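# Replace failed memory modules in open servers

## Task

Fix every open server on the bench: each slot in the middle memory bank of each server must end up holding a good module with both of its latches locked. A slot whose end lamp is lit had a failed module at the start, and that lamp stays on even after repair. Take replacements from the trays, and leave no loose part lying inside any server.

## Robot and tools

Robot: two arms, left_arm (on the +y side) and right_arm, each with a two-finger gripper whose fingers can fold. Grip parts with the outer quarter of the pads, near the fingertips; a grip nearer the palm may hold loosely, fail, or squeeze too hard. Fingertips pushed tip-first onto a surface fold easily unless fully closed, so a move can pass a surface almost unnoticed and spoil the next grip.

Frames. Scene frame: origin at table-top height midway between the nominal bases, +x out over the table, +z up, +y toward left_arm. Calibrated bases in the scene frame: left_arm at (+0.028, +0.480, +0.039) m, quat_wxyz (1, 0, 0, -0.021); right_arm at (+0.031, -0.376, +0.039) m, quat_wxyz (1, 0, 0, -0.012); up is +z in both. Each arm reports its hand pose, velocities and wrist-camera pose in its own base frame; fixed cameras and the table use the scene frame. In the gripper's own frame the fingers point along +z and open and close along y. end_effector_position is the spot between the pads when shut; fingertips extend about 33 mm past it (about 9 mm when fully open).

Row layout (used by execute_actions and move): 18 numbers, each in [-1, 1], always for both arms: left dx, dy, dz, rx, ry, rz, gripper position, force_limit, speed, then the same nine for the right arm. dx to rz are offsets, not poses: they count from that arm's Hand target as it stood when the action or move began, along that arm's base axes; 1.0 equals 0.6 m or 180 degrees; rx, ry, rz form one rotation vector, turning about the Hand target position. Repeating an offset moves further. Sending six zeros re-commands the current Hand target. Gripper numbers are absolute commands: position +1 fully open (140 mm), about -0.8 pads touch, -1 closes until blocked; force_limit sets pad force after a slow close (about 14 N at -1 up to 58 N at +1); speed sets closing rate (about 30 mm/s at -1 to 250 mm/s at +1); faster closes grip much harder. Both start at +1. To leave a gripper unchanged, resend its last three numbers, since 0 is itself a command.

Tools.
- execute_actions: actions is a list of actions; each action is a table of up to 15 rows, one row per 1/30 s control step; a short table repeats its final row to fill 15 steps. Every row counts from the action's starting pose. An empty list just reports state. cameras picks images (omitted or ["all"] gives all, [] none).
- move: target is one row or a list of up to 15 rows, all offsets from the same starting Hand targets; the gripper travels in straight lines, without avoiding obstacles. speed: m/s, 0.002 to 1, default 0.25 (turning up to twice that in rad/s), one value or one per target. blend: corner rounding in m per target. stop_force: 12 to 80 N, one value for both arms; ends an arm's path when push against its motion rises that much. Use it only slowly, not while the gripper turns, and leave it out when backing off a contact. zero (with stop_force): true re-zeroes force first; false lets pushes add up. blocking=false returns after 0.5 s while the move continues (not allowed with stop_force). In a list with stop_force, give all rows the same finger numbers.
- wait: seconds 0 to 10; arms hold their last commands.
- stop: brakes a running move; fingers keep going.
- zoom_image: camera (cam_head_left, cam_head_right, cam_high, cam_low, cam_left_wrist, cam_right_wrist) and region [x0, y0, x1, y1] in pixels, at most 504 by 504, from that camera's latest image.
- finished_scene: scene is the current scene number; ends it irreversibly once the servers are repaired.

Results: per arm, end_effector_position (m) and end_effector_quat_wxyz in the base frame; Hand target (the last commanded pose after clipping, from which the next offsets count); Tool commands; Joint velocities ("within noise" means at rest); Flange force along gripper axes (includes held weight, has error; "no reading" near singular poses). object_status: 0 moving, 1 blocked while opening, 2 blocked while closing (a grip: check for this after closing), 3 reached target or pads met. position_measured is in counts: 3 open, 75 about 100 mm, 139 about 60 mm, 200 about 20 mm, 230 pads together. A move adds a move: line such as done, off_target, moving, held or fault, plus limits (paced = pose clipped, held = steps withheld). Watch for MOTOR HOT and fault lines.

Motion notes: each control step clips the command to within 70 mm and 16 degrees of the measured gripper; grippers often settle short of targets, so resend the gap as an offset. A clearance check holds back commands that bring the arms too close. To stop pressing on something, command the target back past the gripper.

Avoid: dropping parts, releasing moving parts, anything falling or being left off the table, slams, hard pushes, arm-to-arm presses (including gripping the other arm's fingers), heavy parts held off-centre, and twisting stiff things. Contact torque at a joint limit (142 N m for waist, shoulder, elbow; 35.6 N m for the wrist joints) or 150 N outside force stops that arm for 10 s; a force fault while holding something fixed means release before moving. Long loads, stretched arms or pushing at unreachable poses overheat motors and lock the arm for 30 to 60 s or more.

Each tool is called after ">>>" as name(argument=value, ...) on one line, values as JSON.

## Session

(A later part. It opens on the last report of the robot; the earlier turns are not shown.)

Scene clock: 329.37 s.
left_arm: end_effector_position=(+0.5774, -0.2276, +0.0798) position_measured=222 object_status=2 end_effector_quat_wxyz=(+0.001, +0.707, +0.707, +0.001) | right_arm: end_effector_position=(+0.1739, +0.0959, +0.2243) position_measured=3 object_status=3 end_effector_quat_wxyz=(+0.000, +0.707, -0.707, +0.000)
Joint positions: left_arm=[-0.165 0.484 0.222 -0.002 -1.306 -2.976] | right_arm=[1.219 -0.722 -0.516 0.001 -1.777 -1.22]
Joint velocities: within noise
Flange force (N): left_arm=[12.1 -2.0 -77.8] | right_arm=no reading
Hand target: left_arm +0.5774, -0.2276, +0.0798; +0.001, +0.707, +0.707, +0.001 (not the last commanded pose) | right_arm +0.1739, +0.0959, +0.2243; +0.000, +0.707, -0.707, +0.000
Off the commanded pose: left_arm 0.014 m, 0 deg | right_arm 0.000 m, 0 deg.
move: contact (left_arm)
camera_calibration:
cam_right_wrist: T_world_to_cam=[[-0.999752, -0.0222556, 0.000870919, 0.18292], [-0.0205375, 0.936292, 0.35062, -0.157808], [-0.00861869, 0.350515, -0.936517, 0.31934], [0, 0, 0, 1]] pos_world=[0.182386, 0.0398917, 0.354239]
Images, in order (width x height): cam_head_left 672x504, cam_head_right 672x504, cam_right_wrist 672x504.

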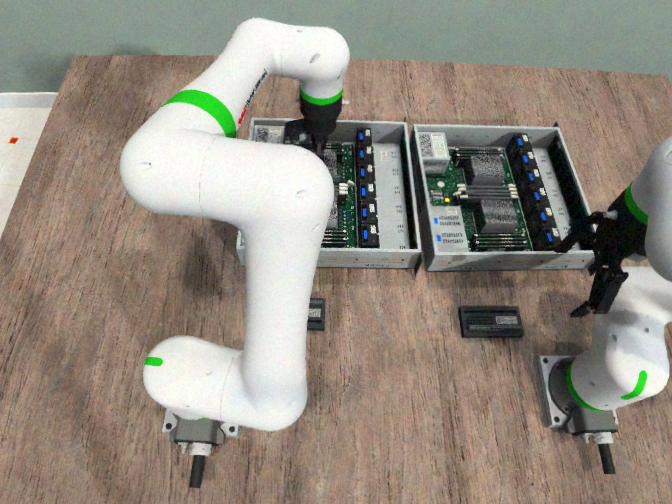

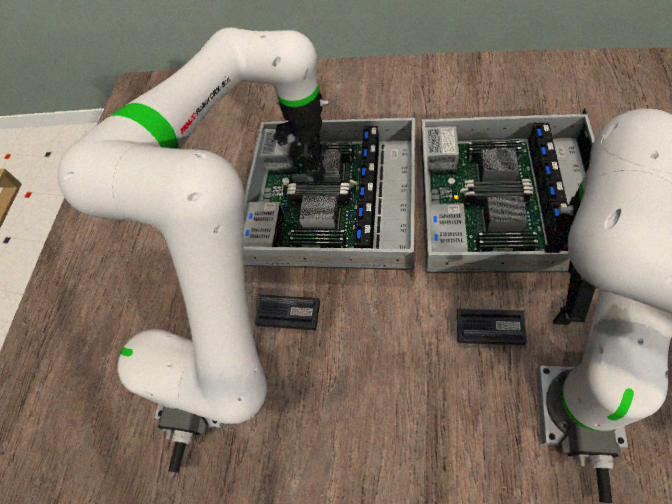

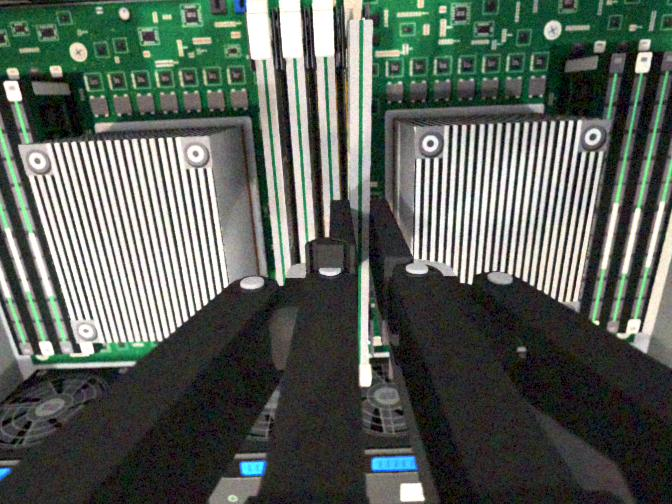

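>>> move(target=[0,0,0.012,0,0,0,-1,0.2,-1,0,0,0,0,0,0,1,1,1], speed=0.06, cameras=["cam_right_wrist","cam_head_right"])

>>> zoom_image(camera="cam_right_wrist", region=[310, 0, 420, 110])

>>> zoom_image(camera="cam_right_wrist", region=[330, 320, 410, 400])

>>> zoom_image(camera="cam_head_right", region=[280, 150, 370, 210])

Scene clock: 338.37 s.
left_arm: end_effector_position=(+0.5774, -0.2276, +0.0870) position_measured=222 object_status=2 end_effector_quat_wxyz=(+0.001, +0.707, +0.707, +0.001) | right_arm: end_effector_position=(+0.1739, +0.0959, +0.2243) position_measured=3 object_status=3 end_effector_quat_wxyz=(+0.000, +0.707, -0.707, +0.000)
Joint positions: left_arm=[-0.165 0.479 0.233 -0.002 -1.321 -2.976] | right_arm=[1.219 -0.722 -0.516 0.001 -1.777 -1.22]
Joint velocities: within noise
Flange force (N): left_arm=[0.7 4.2 3.1] | right_arm=no reading
Hand target: left_arm +0.5774, -0.2276, +0.0870; +0.001, +0.707, +0.707, +0.001 | right_arm +0.1739, +0.0959, +0.2243; +0.000, +0.707, -0.707, +0.000
Off the commanded pose: left_arm 0.000 m, 0 deg | right_arm 0.000 m, 0 deg.
move: done
camera_calibration:
cam_right_wrist: T_world_to_cam=[[-0.999752, -0.0222556, 0.000870919, 0.18292], [-0.0205375, 0.936292, 0.35062, -0.157808], [-0.00861869, 0.350515, -0.936517, 0.31934], [0, 0, 0, 1]] pos_world=[0.182386, 0.0398917, 0.354239]
Images, in order (width x height): cam_head_right 672x504, cam_right_wrist 672x504.

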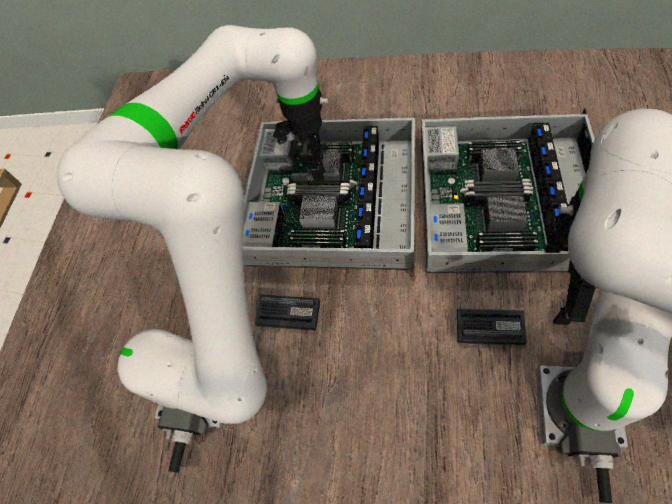

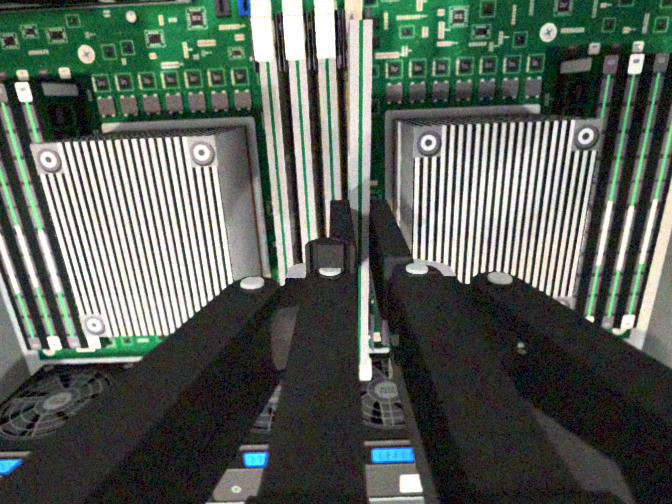

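Scaled by 4.582.

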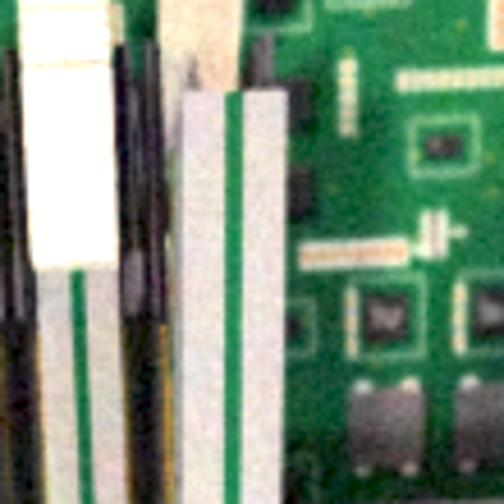

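Scaled by 6.300.

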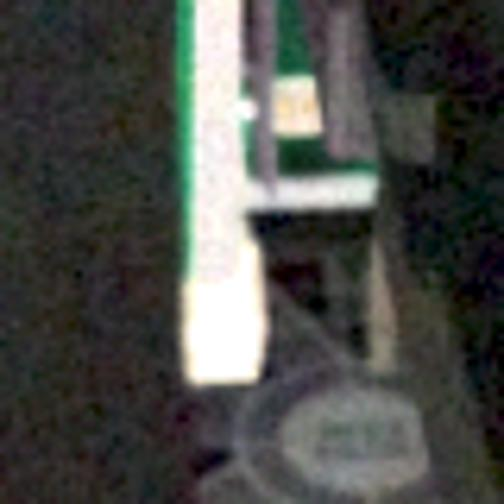

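Scaled by 5.600.

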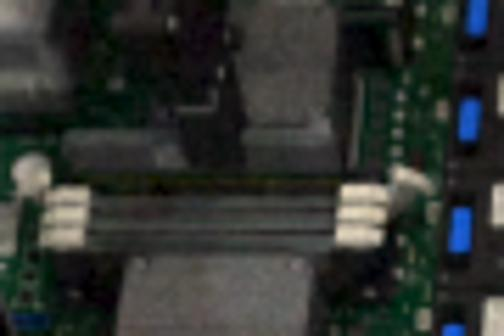

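>>> move(target=[[-0.0015,0.0035,0,0,0,0,-1,0.2,-1,0,0,0,0,0,0,1,1,1],[-0.0015,0.0035,-0.06,0,0,0,-1,0.2,-1,0,0,0,0,0,0,1,1,1]], speed=0.015, stop_force=12, cameras=["cam_right_wrist","cam_head_right"])

>>> zoom_image(camera="cam_right_wrist", region=[310, 0, 420, 110])

>>> zoom_image(camera="cam_right_wrist", region=[330, 320, 410, 400])

>>> zoom_image(camera="cam_head_right", region=[280, 150, 370, 210])

Scene clock: 373.57 s.
left_arm: end_effector_position=(+0.5766, -0.2255, +0.0807) position_measured=222 object_status=2 end_effector_quat_wxyz=(+0.001, +0.707, +0.707, +0.001) | right_arm: end_effector_position=(+0.1739, +0.0959, +0.2243) position_measured=3 object_status=3 end_effector_quat_wxyz=(+0.000, +0.707, -0.707, +0.000)
Joint positions: left_arm=[-0.162 0.479 0.217 -0.001 -1.306 -2.979] | right_arm=[1.219 -0.722 -0.516 0.001 -1.777 -1.22]
Joint velocities: within noise
Flange force (N): left_arm=[5.0 4.4 -28.7] | right_arm=no reading
Hand target: left_arm +0.5766, -0.2255, +0.0807; +0.001, +0.707, +0.707, +0.001 (not the last commanded pose) | right_arm +0.1739, +0.0959, +0.2243; +0.000, +0.707, -0.707, +0.000
Off the commanded pose: left_arm 0.030 m, 0 deg | right_arm 0.000 m, 0 deg.
move: contact (left_arm); path passed 1 of 2 targets
camera_calibration:
cam_right_wrist: T_world_to_cam=[[-0.999752, -0.0222556, 0.000870919, 0.18292], [-0.0205375, 0.936292, 0.35062, -0.157808], [-0.00861869, 0.350515, -0.936517, 0.31934], [0, 0, 0, 1]] pos_world=[0.182386, 0.0398917, 0.354239]
Images, in order (width x height): cam_head_right 672x504, cam_right_wrist 672x504.

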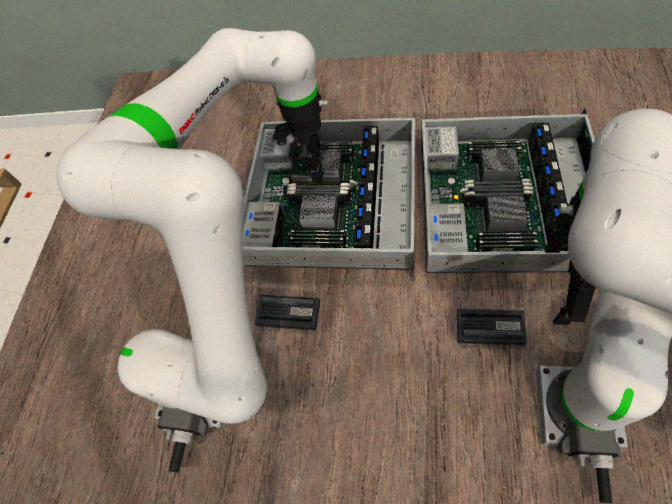

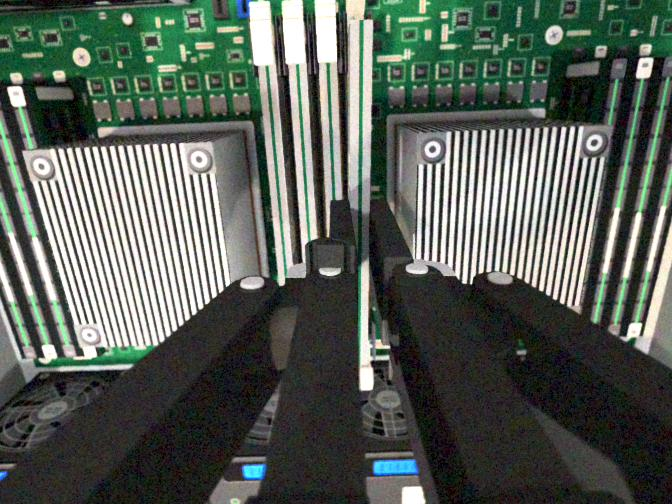

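Scaled by 4.582.

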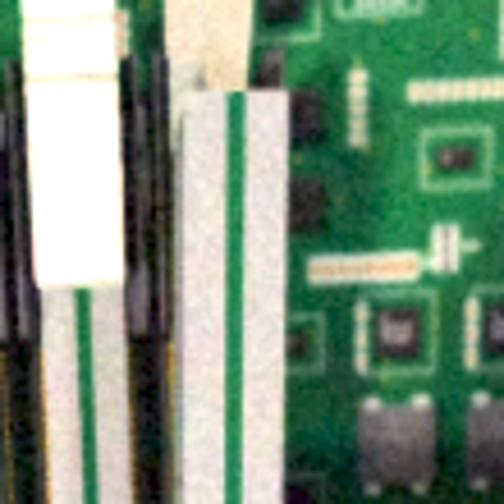

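Scaled by 6.300.

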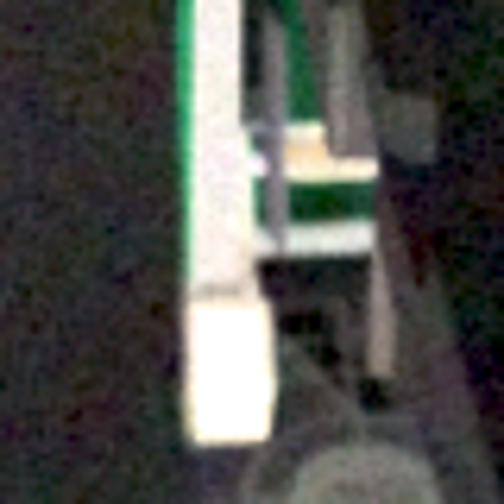

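Scaled by 5.600.

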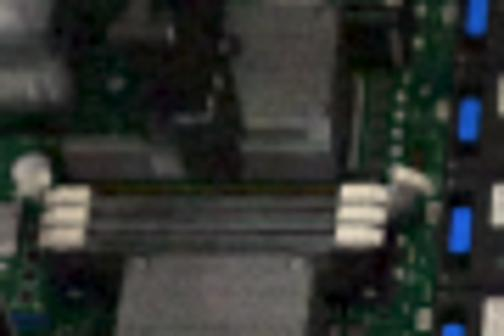

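>>> zoom_image(camera="cam_right_wrist", region=[300, 0, 380, 60])

Scaled by 6.300.

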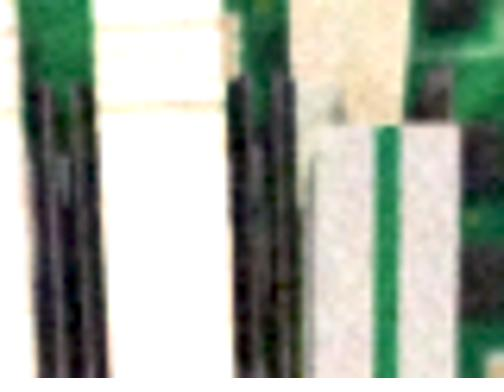

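>>> zoom_image(camera="cam_right_wrist", region=[240, 40, 370, 170])

>>> zoom_image(camera="cam_right_wrist", region=[240, 160, 370, 290])

>>> zoom_image(camera="cam_right_wrist", region=[320, 270, 450, 400])

Scaled by 3.877.

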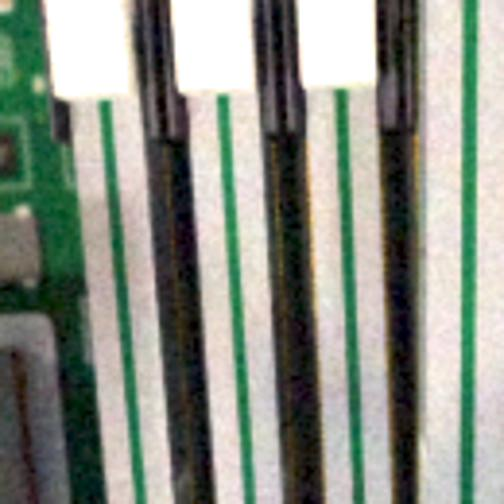

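Scaled by 3.877.

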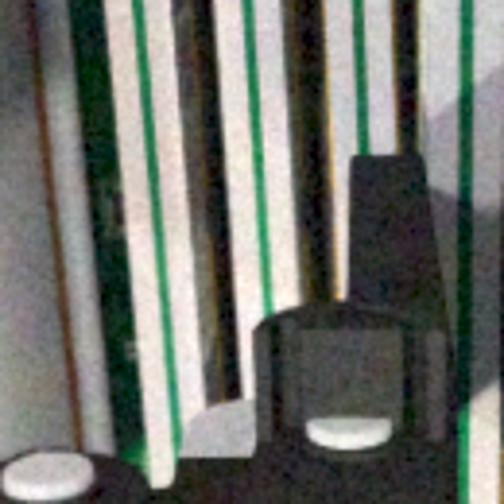

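Scaled by 3.877.

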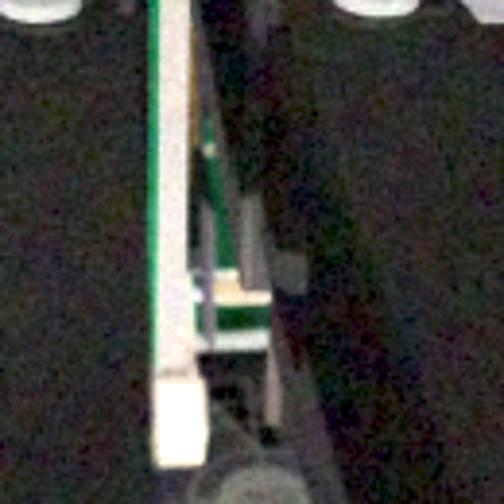

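>>> move(target=[[0,0,0.01,0,0,0,-1,0.2,-1,0,0,0,0,0,0,1,1,1],[0.0022,0,0.01,0,0,0.0061,-1,0.2,-1,0,0,0,0,0,0,1,1,1]], speed=0.05, cameras=[])

>>> move(target=[0,0,-0.06,0,0,0,-1,0.2,-1,0,0,0,0,0,0,1,1,1], speed=0.015, stop_force=12, cameras=["cam_right_wrist","cam_head_right"])

>>> zoom_image(camera="cam_right_wrist", region=[300, 0, 380, 60])

>>> zoom_image(camera="cam_right_wrist", region=[320, 270, 450, 400])

Scene clock: 430.57 s.
left_arm: end_effector_position=(+0.5779, -0.2256, +0.0867) position_measured=222 object_status=2 end_effector_quat_wxyz=(+0.001, +0.700, +0.714, +0.001) | right_arm: end_effector_position=(+0.1739, +0.0959, +0.2243) position_measured=3 object_status=3 end_effector_quat_wxyz=(+0.000, +0.707, -0.707, +0.000)
Joint positions: left_arm=[-0.162 0.479 0.231 -0.001 -1.32 -2.96] | right_arm=[1.219 -0.722 -0.516 0.001 -1.777 -1.22]
Joint velocities: within noise
Flange force (N): left_arm=[0.6 3.4 2.8] | right_arm=no reading
Hand target: left_arm +0.5779, -0.2255, +0.0867; +0.001, +0.700, +0.714, +0.001 | right_arm +0.1739, +0.0959, +0.2243; +0.000, +0.707, -0.707, +0.000
Off the commanded pose: left_arm 0.000 m, 0 deg | right_arm 0.000 m, 0 deg.
move: done
No camera images: "cameras" was empty.

Scene clock: 431.57 s.
left_arm: end_effector_position=(+0.5781, -0.2255, +0.0807) position_measured=222 object_status=2 end_effector_quat_wxyz=(+0.001, +0.700, +0.714, +0.002) | right_arm: end_effector_position=(+0.1739, +0.0959, +0.2243) position_measured=3 object_status=3 end_effector_quat_wxyz=(+0.000, +0.707, -0.707, +0.000)
Joint positions: left_arm=[-0.162 0.482 0.222 -0.002 -1.307 -2.96] | right_arm=[1.219 -0.722 -0.516 0.001 -1.777 -1.22]
Joint velocities: within noise
Flange force (N): left_arm=[3.4 1.8 -27.0] | right_arm=no reading
Hand target: left_arm +0.5780, -0.2255, +0.0807; +0.001, +0.700, +0.714, +0.002 (not the last commanded pose) | right_arm +0.1739, +0.0959, +0.2243; +0.000, +0.707, -0.707, +0.000
Off the commanded pose: left_arm 0.030 m, 0 deg | right_arm 0.000 m, 0 deg.
move: contact (left_arm)
camera_calibration:
cam_right_wrist: T_world_to_cam=[[-0.999752, -0.0222556, 0.000870919, 0.18292], [-0.0205375, 0.936292, 0.35062, -0.157808], [-0.00861869, 0.350515, -0.936517, 0.31934], [0, 0, 0, 1]] pos_world=[0.182386, 0.0398917, 0.354239]
Images, in order (width x height): cam_head_right 672x504, cam_right_wrist 672x504.

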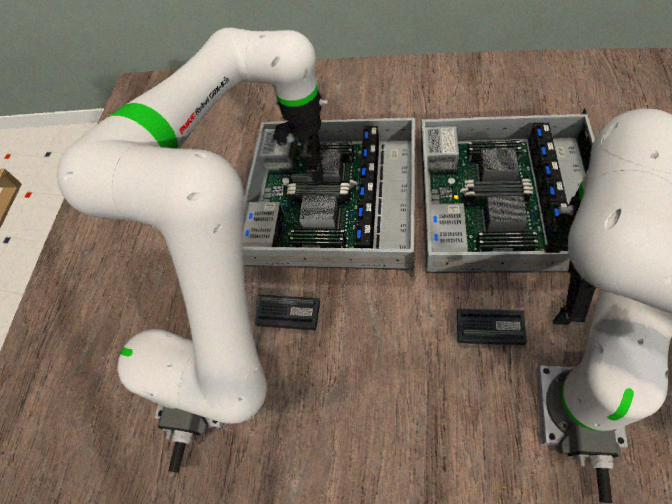

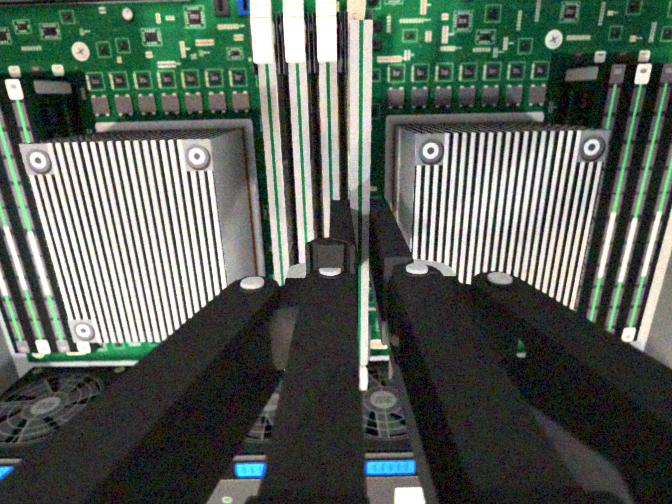

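Scaled by 6.300.

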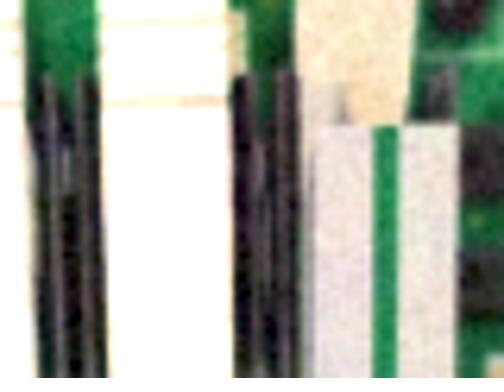

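Scaled by 3.877.

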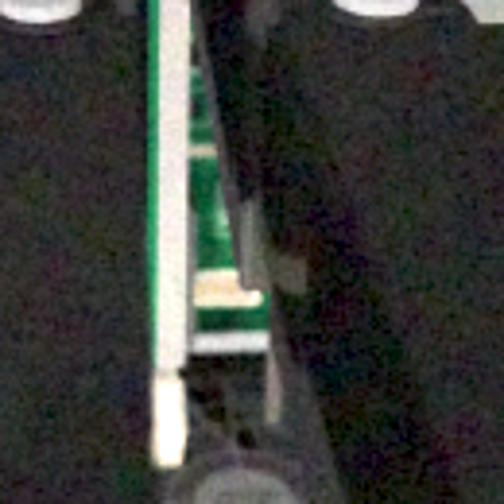

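>>> zoom_image(camera="cam_right_wrist", region=[250, 50, 370, 110])

>>> zoom_image(camera="cam_right_wrist", region=[260, 220, 380, 280])

>>> zoom_image(camera="cam_right_wrist", region=[340, 270, 400, 400])

Scaled by 4.200.

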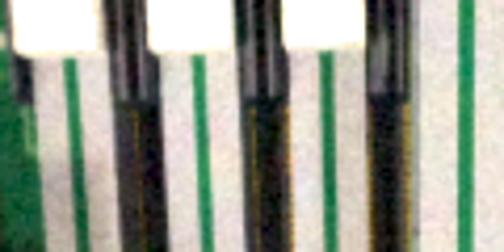

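Scaled by 4.200.

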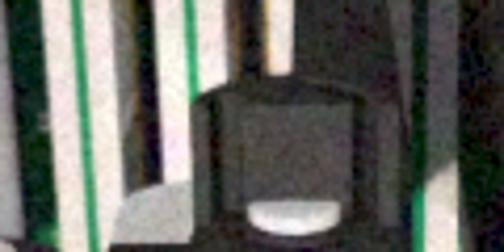

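Scaled by 3.877.

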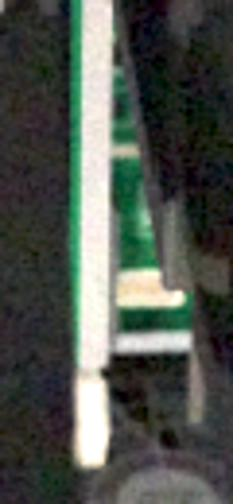

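>>> move(target=[[0,0,0.05,0,0,0,-1,0.2,-1,0,0,0,0,0,0,1,1,1],[-0.1,0,0.05,0,0,0,-1,0.2,-1,0,0,0,0,0,0,1,1,1]], speed=0.1, cameras=["cam_right_wrist"])

>>> zoom_image(camera="cam_right_wrist", region=[330, 0, 470, 140])

>>> zoom_image(camera="cam_right_wrist", region=[330, 140, 470, 280])

>>> zoom_image(camera="cam_right_wrist", region=[330, 260, 470, 400])

Scene clock: 485.17 s.
left_arm: end_effector_position=(+0.5181, -0.2255, +0.1107) position_measured=222 object_status=2 end_effector_quat_wxyz=(+0.001, +0.700, +0.714, +0.002) | right_arm: end_effector_position=(+0.1739, +0.0959, +0.2243) position_measured=3 object_status=3 end_effector_quat_wxyz=(+0.000, +0.707, -0.707, +0.000)
Joint positions: left_arm=[-0.179 0.328 0.079 -0.002 -1.319 -2.942] | right_arm=[1.219 -0.722 -0.516 0.001 -1.777 -1.22]
Joint velocities: within noise
Flange force (N): left_arm=[0.5 4.3 2.2] | right_arm=no reading
Hand target: left_arm +0.5180, -0.2255, +0.1107; +0.001, +0.700, +0.714, +0.002 | right_arm +0.1739, +0.0959, +0.2243; +0.000, +0.707, -0.707, +0.000
Off the commanded pose: left_arm 0.000 m, 0 deg | right_arm 0.000 m, 0 deg.
move: done
camera_calibration:
cam_right_wrist: T_world_to_cam=[[-0.999752, -0.0222556, 0.000870919, 0.18292], [-0.0205375, 0.936292, 0.35062, -0.157808], [-0.00861869, 0.350515, -0.936517, 0.31934], [0, 0, 0, 1]] pos_world=[0.182386, 0.0398917, 0.354239]
Images, in order (width x height): cam_right_wrist 672x504.

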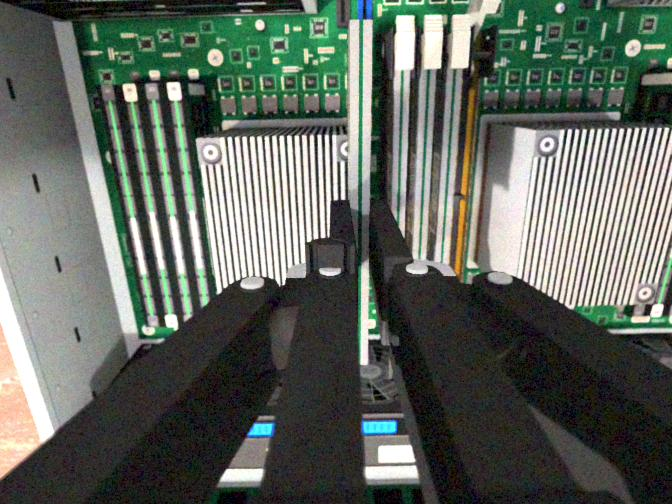

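Scaled by 3.600.

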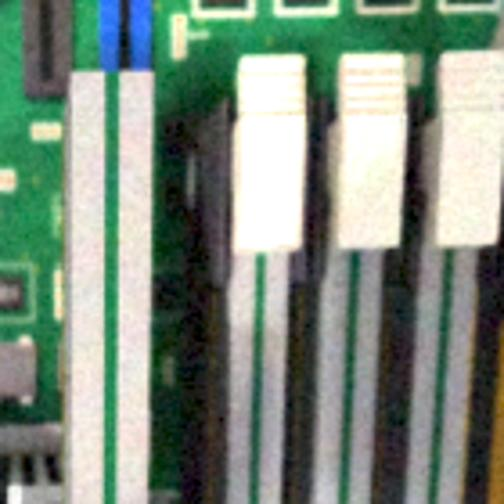

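Scaled by 3.600.

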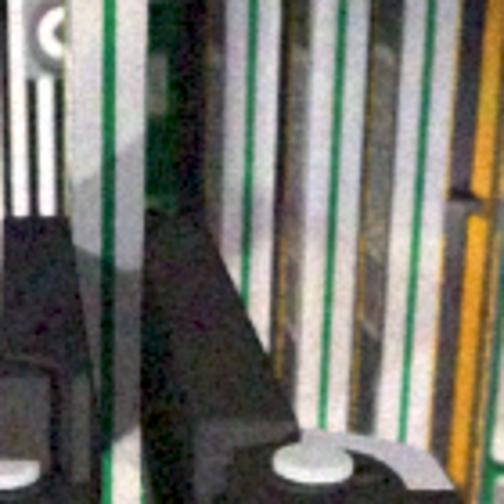

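Scaled by 3.600.

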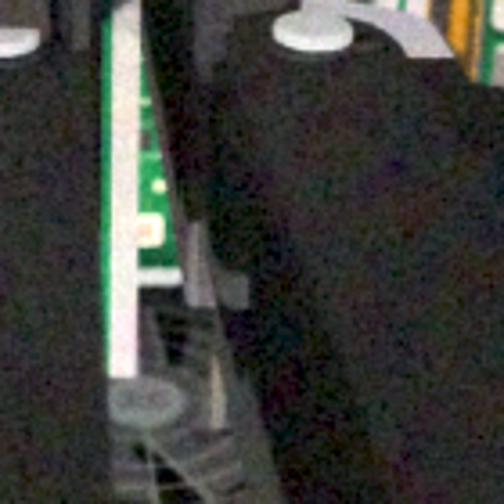

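>>> move(target=[[0.1,-0.006,0,0,0,0,-1,0.2,-1,0,0,0,0,0,0,1,1,1],[0.1,-0.006,-0.035,0,0,0,-1,0.2,-1,0,0,0,0,0,0,1,1,1]], speed=0.1, cameras=[])

>>> move(target=[0,0,-0.06,0,0,0,-1,0.2,-1,0,0,0,0,0,0,1,1,1], speed=0.015, stop_force=12, cameras=["cam_right_wrist","cam_head_right"])

Scene clock: 502.47 s.
left_arm: end_effector_position=(+0.5781, -0.2291, +0.0897) position_measured=222 object_status=2 end_effector_quat_wxyz=(+0.001, +0.700, +0.714, +0.002) | right_arm: end_effector_position=(+0.1739, +0.0959, +0.2243) position_measured=3 object_status=3 end_effector_quat_wxyz=(+0.000, +0.707, -0.707, +0.000)
Joint positions: left_arm=[-0.168 0.48 0.24 -0.002 -1.327 -2.954] | right_arm=[1.219 -0.722 -0.516 0.001 -1.777 -1.22]
Joint velocities: within noise
Flange force (N): left_arm=[-0.1 3.6 3.0] | right_arm=no reading
Hand target: left_arm +0.5780, -0.2291, +0.0897; +0.001, +0.700, +0.714, +0.002 | right_arm +0.1739, +0.0959, +0.2243; +0.000, +0.707, -0.707, +0.000
Off the commanded pose: left_arm 0.000 m, 0 deg | right_arm 0.000 m, 0 deg.
move: done
No camera images: "cameras" was empty.

Scene clock: 503.67 s.
left_arm: end_effector_position=(+0.5781, -0.2292, +0.0808) position_measured=222 object_status=2 end_effector_quat_wxyz=(+0.001, +0.700, +0.714, +0.002) | right_arm: end_effector_position=(+0.1739, +0.0959, +0.2243) position_measured=3 object_status=3 end_effector_quat_wxyz=(+0.000, +0.707, -0.707, +0.000)
Joint positions: left_arm=[-0.168 0.485 0.226 -0.001 -1.308 -2.954] | right_arm=[1.219 -0.722 -0.516 0.001 -1.777 -1.22]
Joint velocities: within noise
Flange force (N): left_arm=[5.8 2.2 -24.9] | right_arm=no reading
Hand target: left_arm +0.5781, -0.2292, +0.0808; +0.001, +0.700, +0.714, +0.002 (not the last commanded pose) | right_arm +0.1739, +0.0959, +0.2243; +0.000, +0.707, -0.707, +0.000
Off the commanded pose: left_arm 0.027 m, 0 deg | right_arm 0.000 m, 0 deg.
move: contact (left_arm)
camera_calibration:
cam_right_wrist: T_world_to_cam=[[-0.999752, -0.0222556, 0.000870919, 0.18292], [-0.0205375, 0.936292, 0.35062, -0.157808], [-0.00861869, 0.350515, -0.936517, 0.31934], [0, 0, 0, 1]] pos_world=[0.182386, 0.0398917, 0.354239]
Images, in order (width x height): cam_head_right 672x504, cam_right_wrist 672x504.

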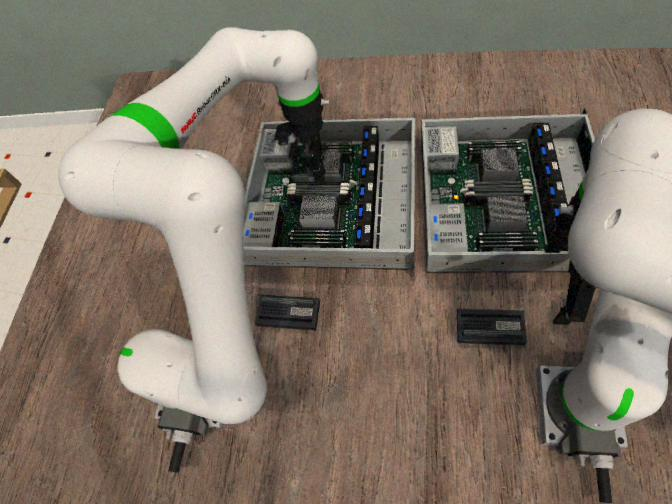

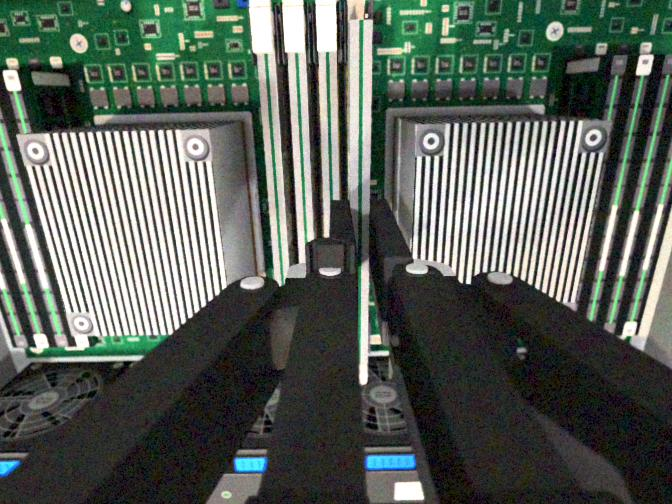

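>>> move(target=[[0,0,0.17,0,0,-0.0061,-1,0.2,-1,0,0,0,0,0,0,1,1,1],[-0.64,0.068,0.17,0,0,-0.0061,-1,0.2,-1,0,0,0,0,0,0,1,1,1],[-0.64,0.068,-0.02,0,0,-0.0061,-1,0.2,-1,0,0,0,0,0,0,1,1,1]], speed=[0.15,0.3,0.15], blend=0.03, cameras=["cam_right_wrist","cam_head_left","cam_head_right"])

>>> zoom_image(camera="cam_right_wrist", region=[300, 0, 460, 210])

>>> zoom_image(camera="cam_head_left", region=[250, 280, 340, 340])

Scene clock: 546.40 s.
left_arm: end_effector_position=(+0.1942, -0.1884, +0.0688) position_measured=222 object_status=2 end_effector_quat_wxyz=(+0.001, +0.707, +0.707, +0.002) | right_arm: end_effector_position=(+0.1739, +0.0959, +0.2243) position_measured=3 object_status=3 end_effector_quat_wxyz=(+0.000, +0.707, -0.707, +0.000)
Joint positions: left_arm=[-0.271 -0.436 -0.746 -0.002 -1.257 -2.869] | right_arm=[1.219 -0.722 -0.516 0.001 -1.777 -1.22]
Joint velocities: within noise
Flange force (N): left_arm=[0.8 5.7 3.6] | right_arm=no reading
Hand target: left_arm +0.1941, -0.1884, +0.0688; +0.001, +0.707, +0.707, +0.002 | right_arm +0.1739, +0.0959, +0.2243; +0.000, +0.707, -0.707, +0.000
Off the commanded pose: left_arm 0.000 m, 0 deg | right_arm 0.000 m, 0 deg.
move: done
camera_calibration:
cam_right_wrist: T_world_to_cam=[[-0.999752, -0.0222556, 0.000870919, 0.18292], [-0.0205375, 0.936292, 0.35062, -0.157808], [-0.00861869, 0.350515, -0.936517, 0.31934], [0, 0, 0, 1]] pos_world=[0.182386, 0.0398917, 0.354239]
Images, in order (width x height): cam_head_left 672x504, cam_head_right 672x504, cam_right_wrist 672x504.

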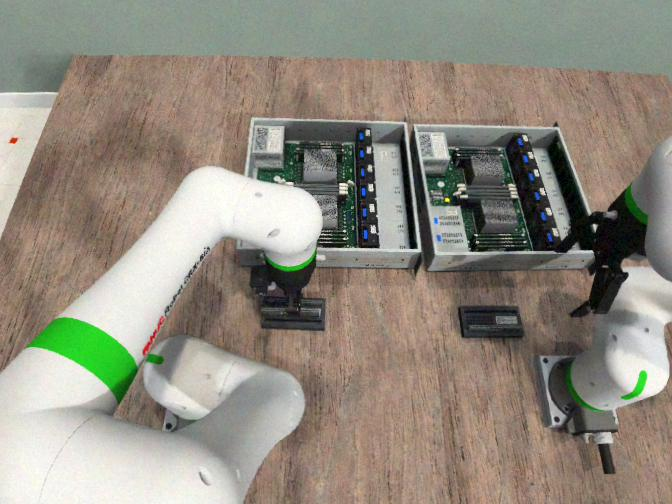

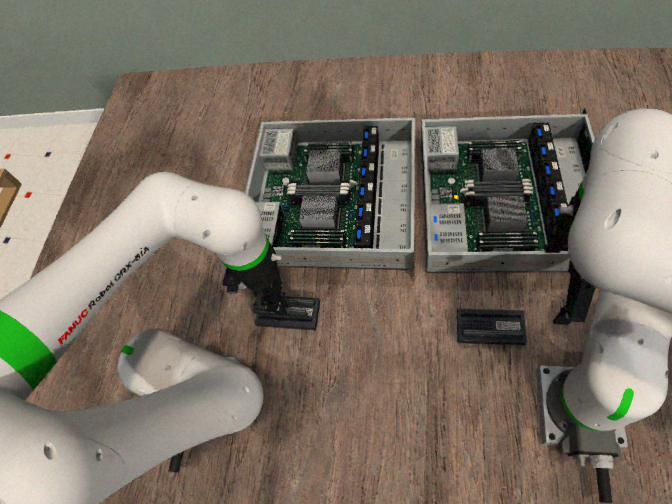

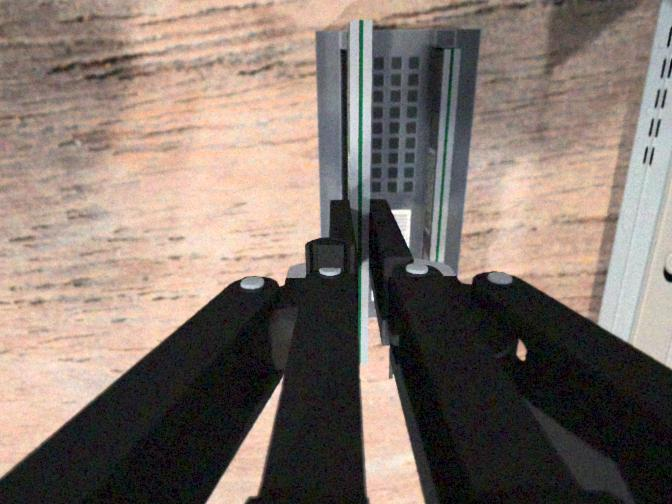

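Scaled by 2.400.

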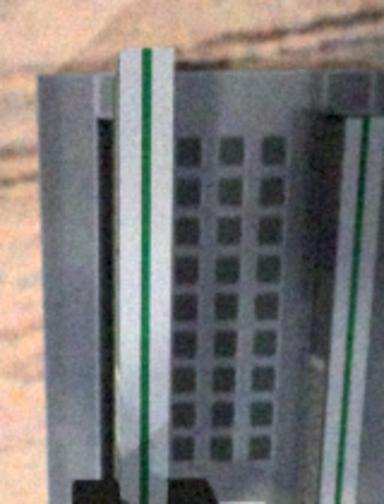

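Scaled by 5.600.

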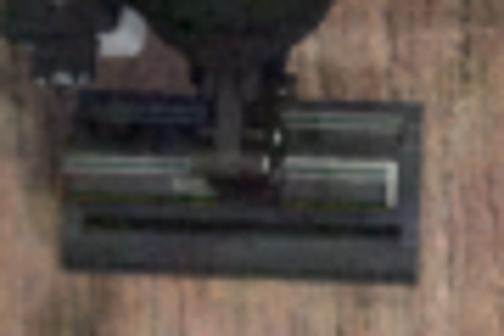

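>>> move(target=[[-0.0017,-0.006,0,0,0,0.0055,-1,0.2,-1,0,0,0,0,0,0,1,1,1],[-0.0017,-0.006,-0.05,0,0,0.0055,-1,0.2,-1,0,0,0,0,0,0,1,1,1]], speed=0.04, cameras=["cam_right_wrist"])

>>> zoom_image(camera="cam_right_wrist", region=[300, 0, 460, 210])

Scene clock: 563.63 s.
left_arm: end_effector_position=(+0.1931, -0.1920, +0.0388) position_measured=222 object_status=2 end_effector_quat_wxyz=(+0.001, +0.701, +0.713, +0.002) | right_arm: end_effector_position=(+0.1739, +0.0959, +0.2243) position_measured=3 object_status=3 end_effector_quat_wxyz=(+0.000, +0.707, -0.707, +0.000)
Joint positions: left_arm=[-0.287 -0.394 -0.795 -0.002 -1.166 -2.836] | right_arm=[1.219 -0.722 -0.516 0.001 -1.777 -1.22]
Joint velocities: within noise
Flange force (N): left_arm=[0.0 5.9 4.1] | right_arm=no reading
Hand target: left_arm +0.1931, -0.1920, +0.0388; +0.001, +0.701, +0.713, +0.002 | right_arm +0.1739, +0.0959, +0.2243; +0.000, +0.707, -0.707, +0.000
Off the commanded pose: left_arm 0.000 m, 0 deg | right_arm 0.000 m, 0 deg.
move: done
camera_calibration:
cam_right_wrist: T_world_to_cam=[[-0.999752, -0.0222556, 0.000870919, 0.18292], [-0.0205375, 0.936292, 0.35062, -0.157808], [-0.00861869, 0.350515, -0.936517, 0.31934], [0, 0, 0, 1]] pos_world=[0.182386, 0.0398917, 0.354239]
Images, in order (width x height): cam_right_wrist 672x504.

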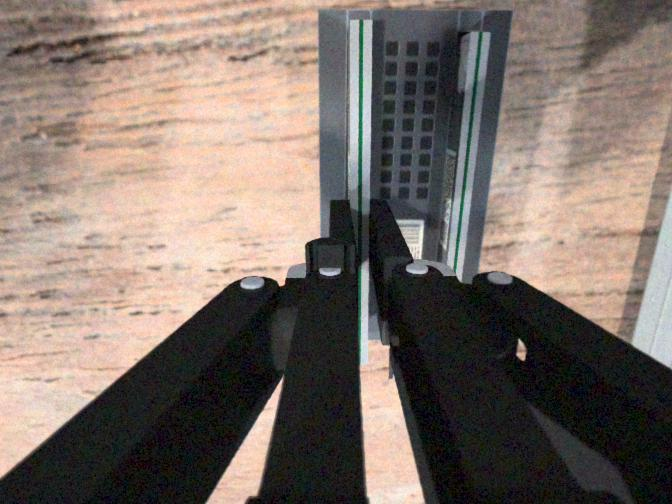

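Scaled by 2.400.

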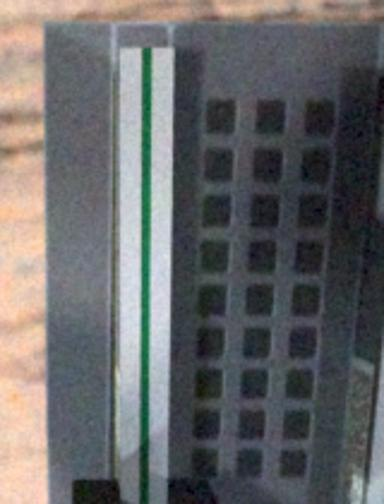

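>>> move(target=[[0,-0.0027,0,0,0,0,-1,0.2,-1,0,0,0,0,0,0,1,1,1],[0,-0.0027,-0.033,0,0,0,-1,0.2,-1,0,0,0,0,0,0,1,1,1]], speed=0.02, stop_force=12, cameras=["cam_right_wrist"])

Scene clock: 571.10 s.
left_arm: end_effector_position=(+0.1931, -0.1936, +0.0190) position_measured=222 object_status=2 end_effector_quat_wxyz=(+0.001, +0.701, +0.713, +0.002) | right_arm: end_effector_position=(+0.1739, +0.0959, +0.2243) position_measured=3 object_status=3 end_effector_quat_wxyz=(+0.000, +0.707, -0.707, +0.000)
Joint positions: left_arm=[-0.294 -0.36 -0.826 -0.002 -1.102 -2.829] | right_arm=[1.219 -0.722 -0.516 0.001 -1.777 -1.22]
Joint velocities: within noise
Flange force (N): left_arm=[-2.6 4.9 -3.6] | right_arm=no reading
Hand target: left_arm +0.1931, -0.1936, +0.0190; +0.001, +0.701, +0.713, +0.002 | right_arm +0.1739, +0.0959, +0.2243; +0.000, +0.707, -0.707, +0.000
Off the commanded pose: left_arm 0.000 m, 0 deg | right_arm 0.000 m, 0 deg.
move: done
camera_calibration:
cam_right_wrist: T_world_to_cam=[[-0.999752, -0.0222556, 0.000870919, 0.18292], [-0.0205375, 0.936292, 0.35062, -0.157808], [-0.00861869, 0.350515, -0.936517, 0.31934], [0, 0, 0, 1]] pos_world=[0.182386, 0.0398917, 0.354239]
Images, in order (width x height): cam_right_wrist 672x504.

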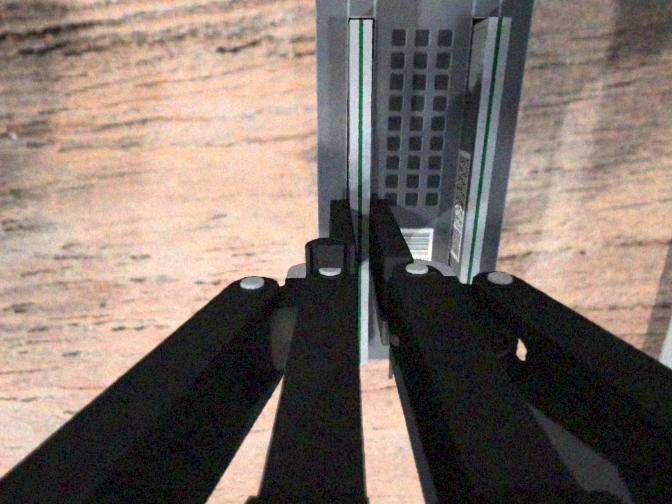

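>>> move(target=[[0,0,0,0,0,0,-0.6,-1,-0.5,0,0,0,0,0,0,1,1,1],[0,0,0.04,0,0,0,-0.5,-1,-0.5,0,0,0,0,0,0,1,1,1],[-0.0035,0.103,0.04,0,0,0,-0.5,-1,-0.5,0,0,0,0,0,0,1,1,1],[-0.0035,0.103,0.0025,0,0,0,-0.5,-1,-0.5,0,0,0,0,0,0,1,1,1]], speed=0.1, cameras=["cam_right_wrist"])

>>> zoom_image(camera="cam_right_wrist", region=[260, 60, 460, 260])

Scene clock: 585.30 s.
left_arm: end_effector_position=(+0.1911, -0.1318, +0.0205) position_measured=192 object_status=3 end_effector_quat_wxyz=(+0.001, +0.701, +0.713, +0.002) | right_arm: end_effector_position=(+0.1739, +0.0959, +0.2243) position_measured=3 object_status=3 end_effector_quat_wxyz=(+0.000, +0.707, -0.707, +0.000)
Joint positions: left_arm=[-0.01 -0.531 -0.916 -0.001 -1.182 -3.113] | right_arm=[1.219 -0.722 -0.516 0.001 -1.777 -1.22]
Joint velocities: within noise
Flange force (N): left_arm=[1.5 7.8 4.9] | right_arm=no reading
Hand target: left_arm +0.1910, -0.1318, +0.0205; +0.001, +0.701, +0.713, +0.002 | right_arm +0.1739, +0.0959, +0.2243; +0.000, +0.707, -0.707, +0.000
Off the commanded pose: left_arm 0.000 m, 0 deg | right_arm 0.000 m, 0 deg.
move: done
camera_calibration:
cam_right_wrist: T_world_to_cam=[[-0.999752, -0.0222556, 0.000870919, 0.18292], [-0.0205375, 0.936292, 0.35062, -0.157808], [-0.00861869, 0.350515, -0.936517, 0.31934], [0, 0, 0, 1]] pos_world=[0.182386, 0.0398917, 0.354239]
Images, in order (width x height): cam_right_wrist 672x504.

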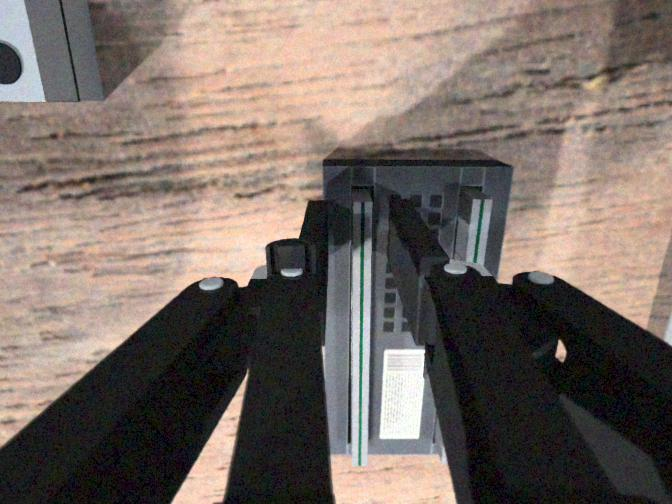

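Scaled by 2.520.

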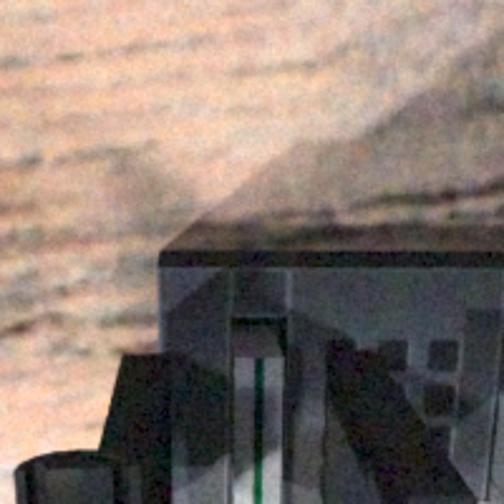

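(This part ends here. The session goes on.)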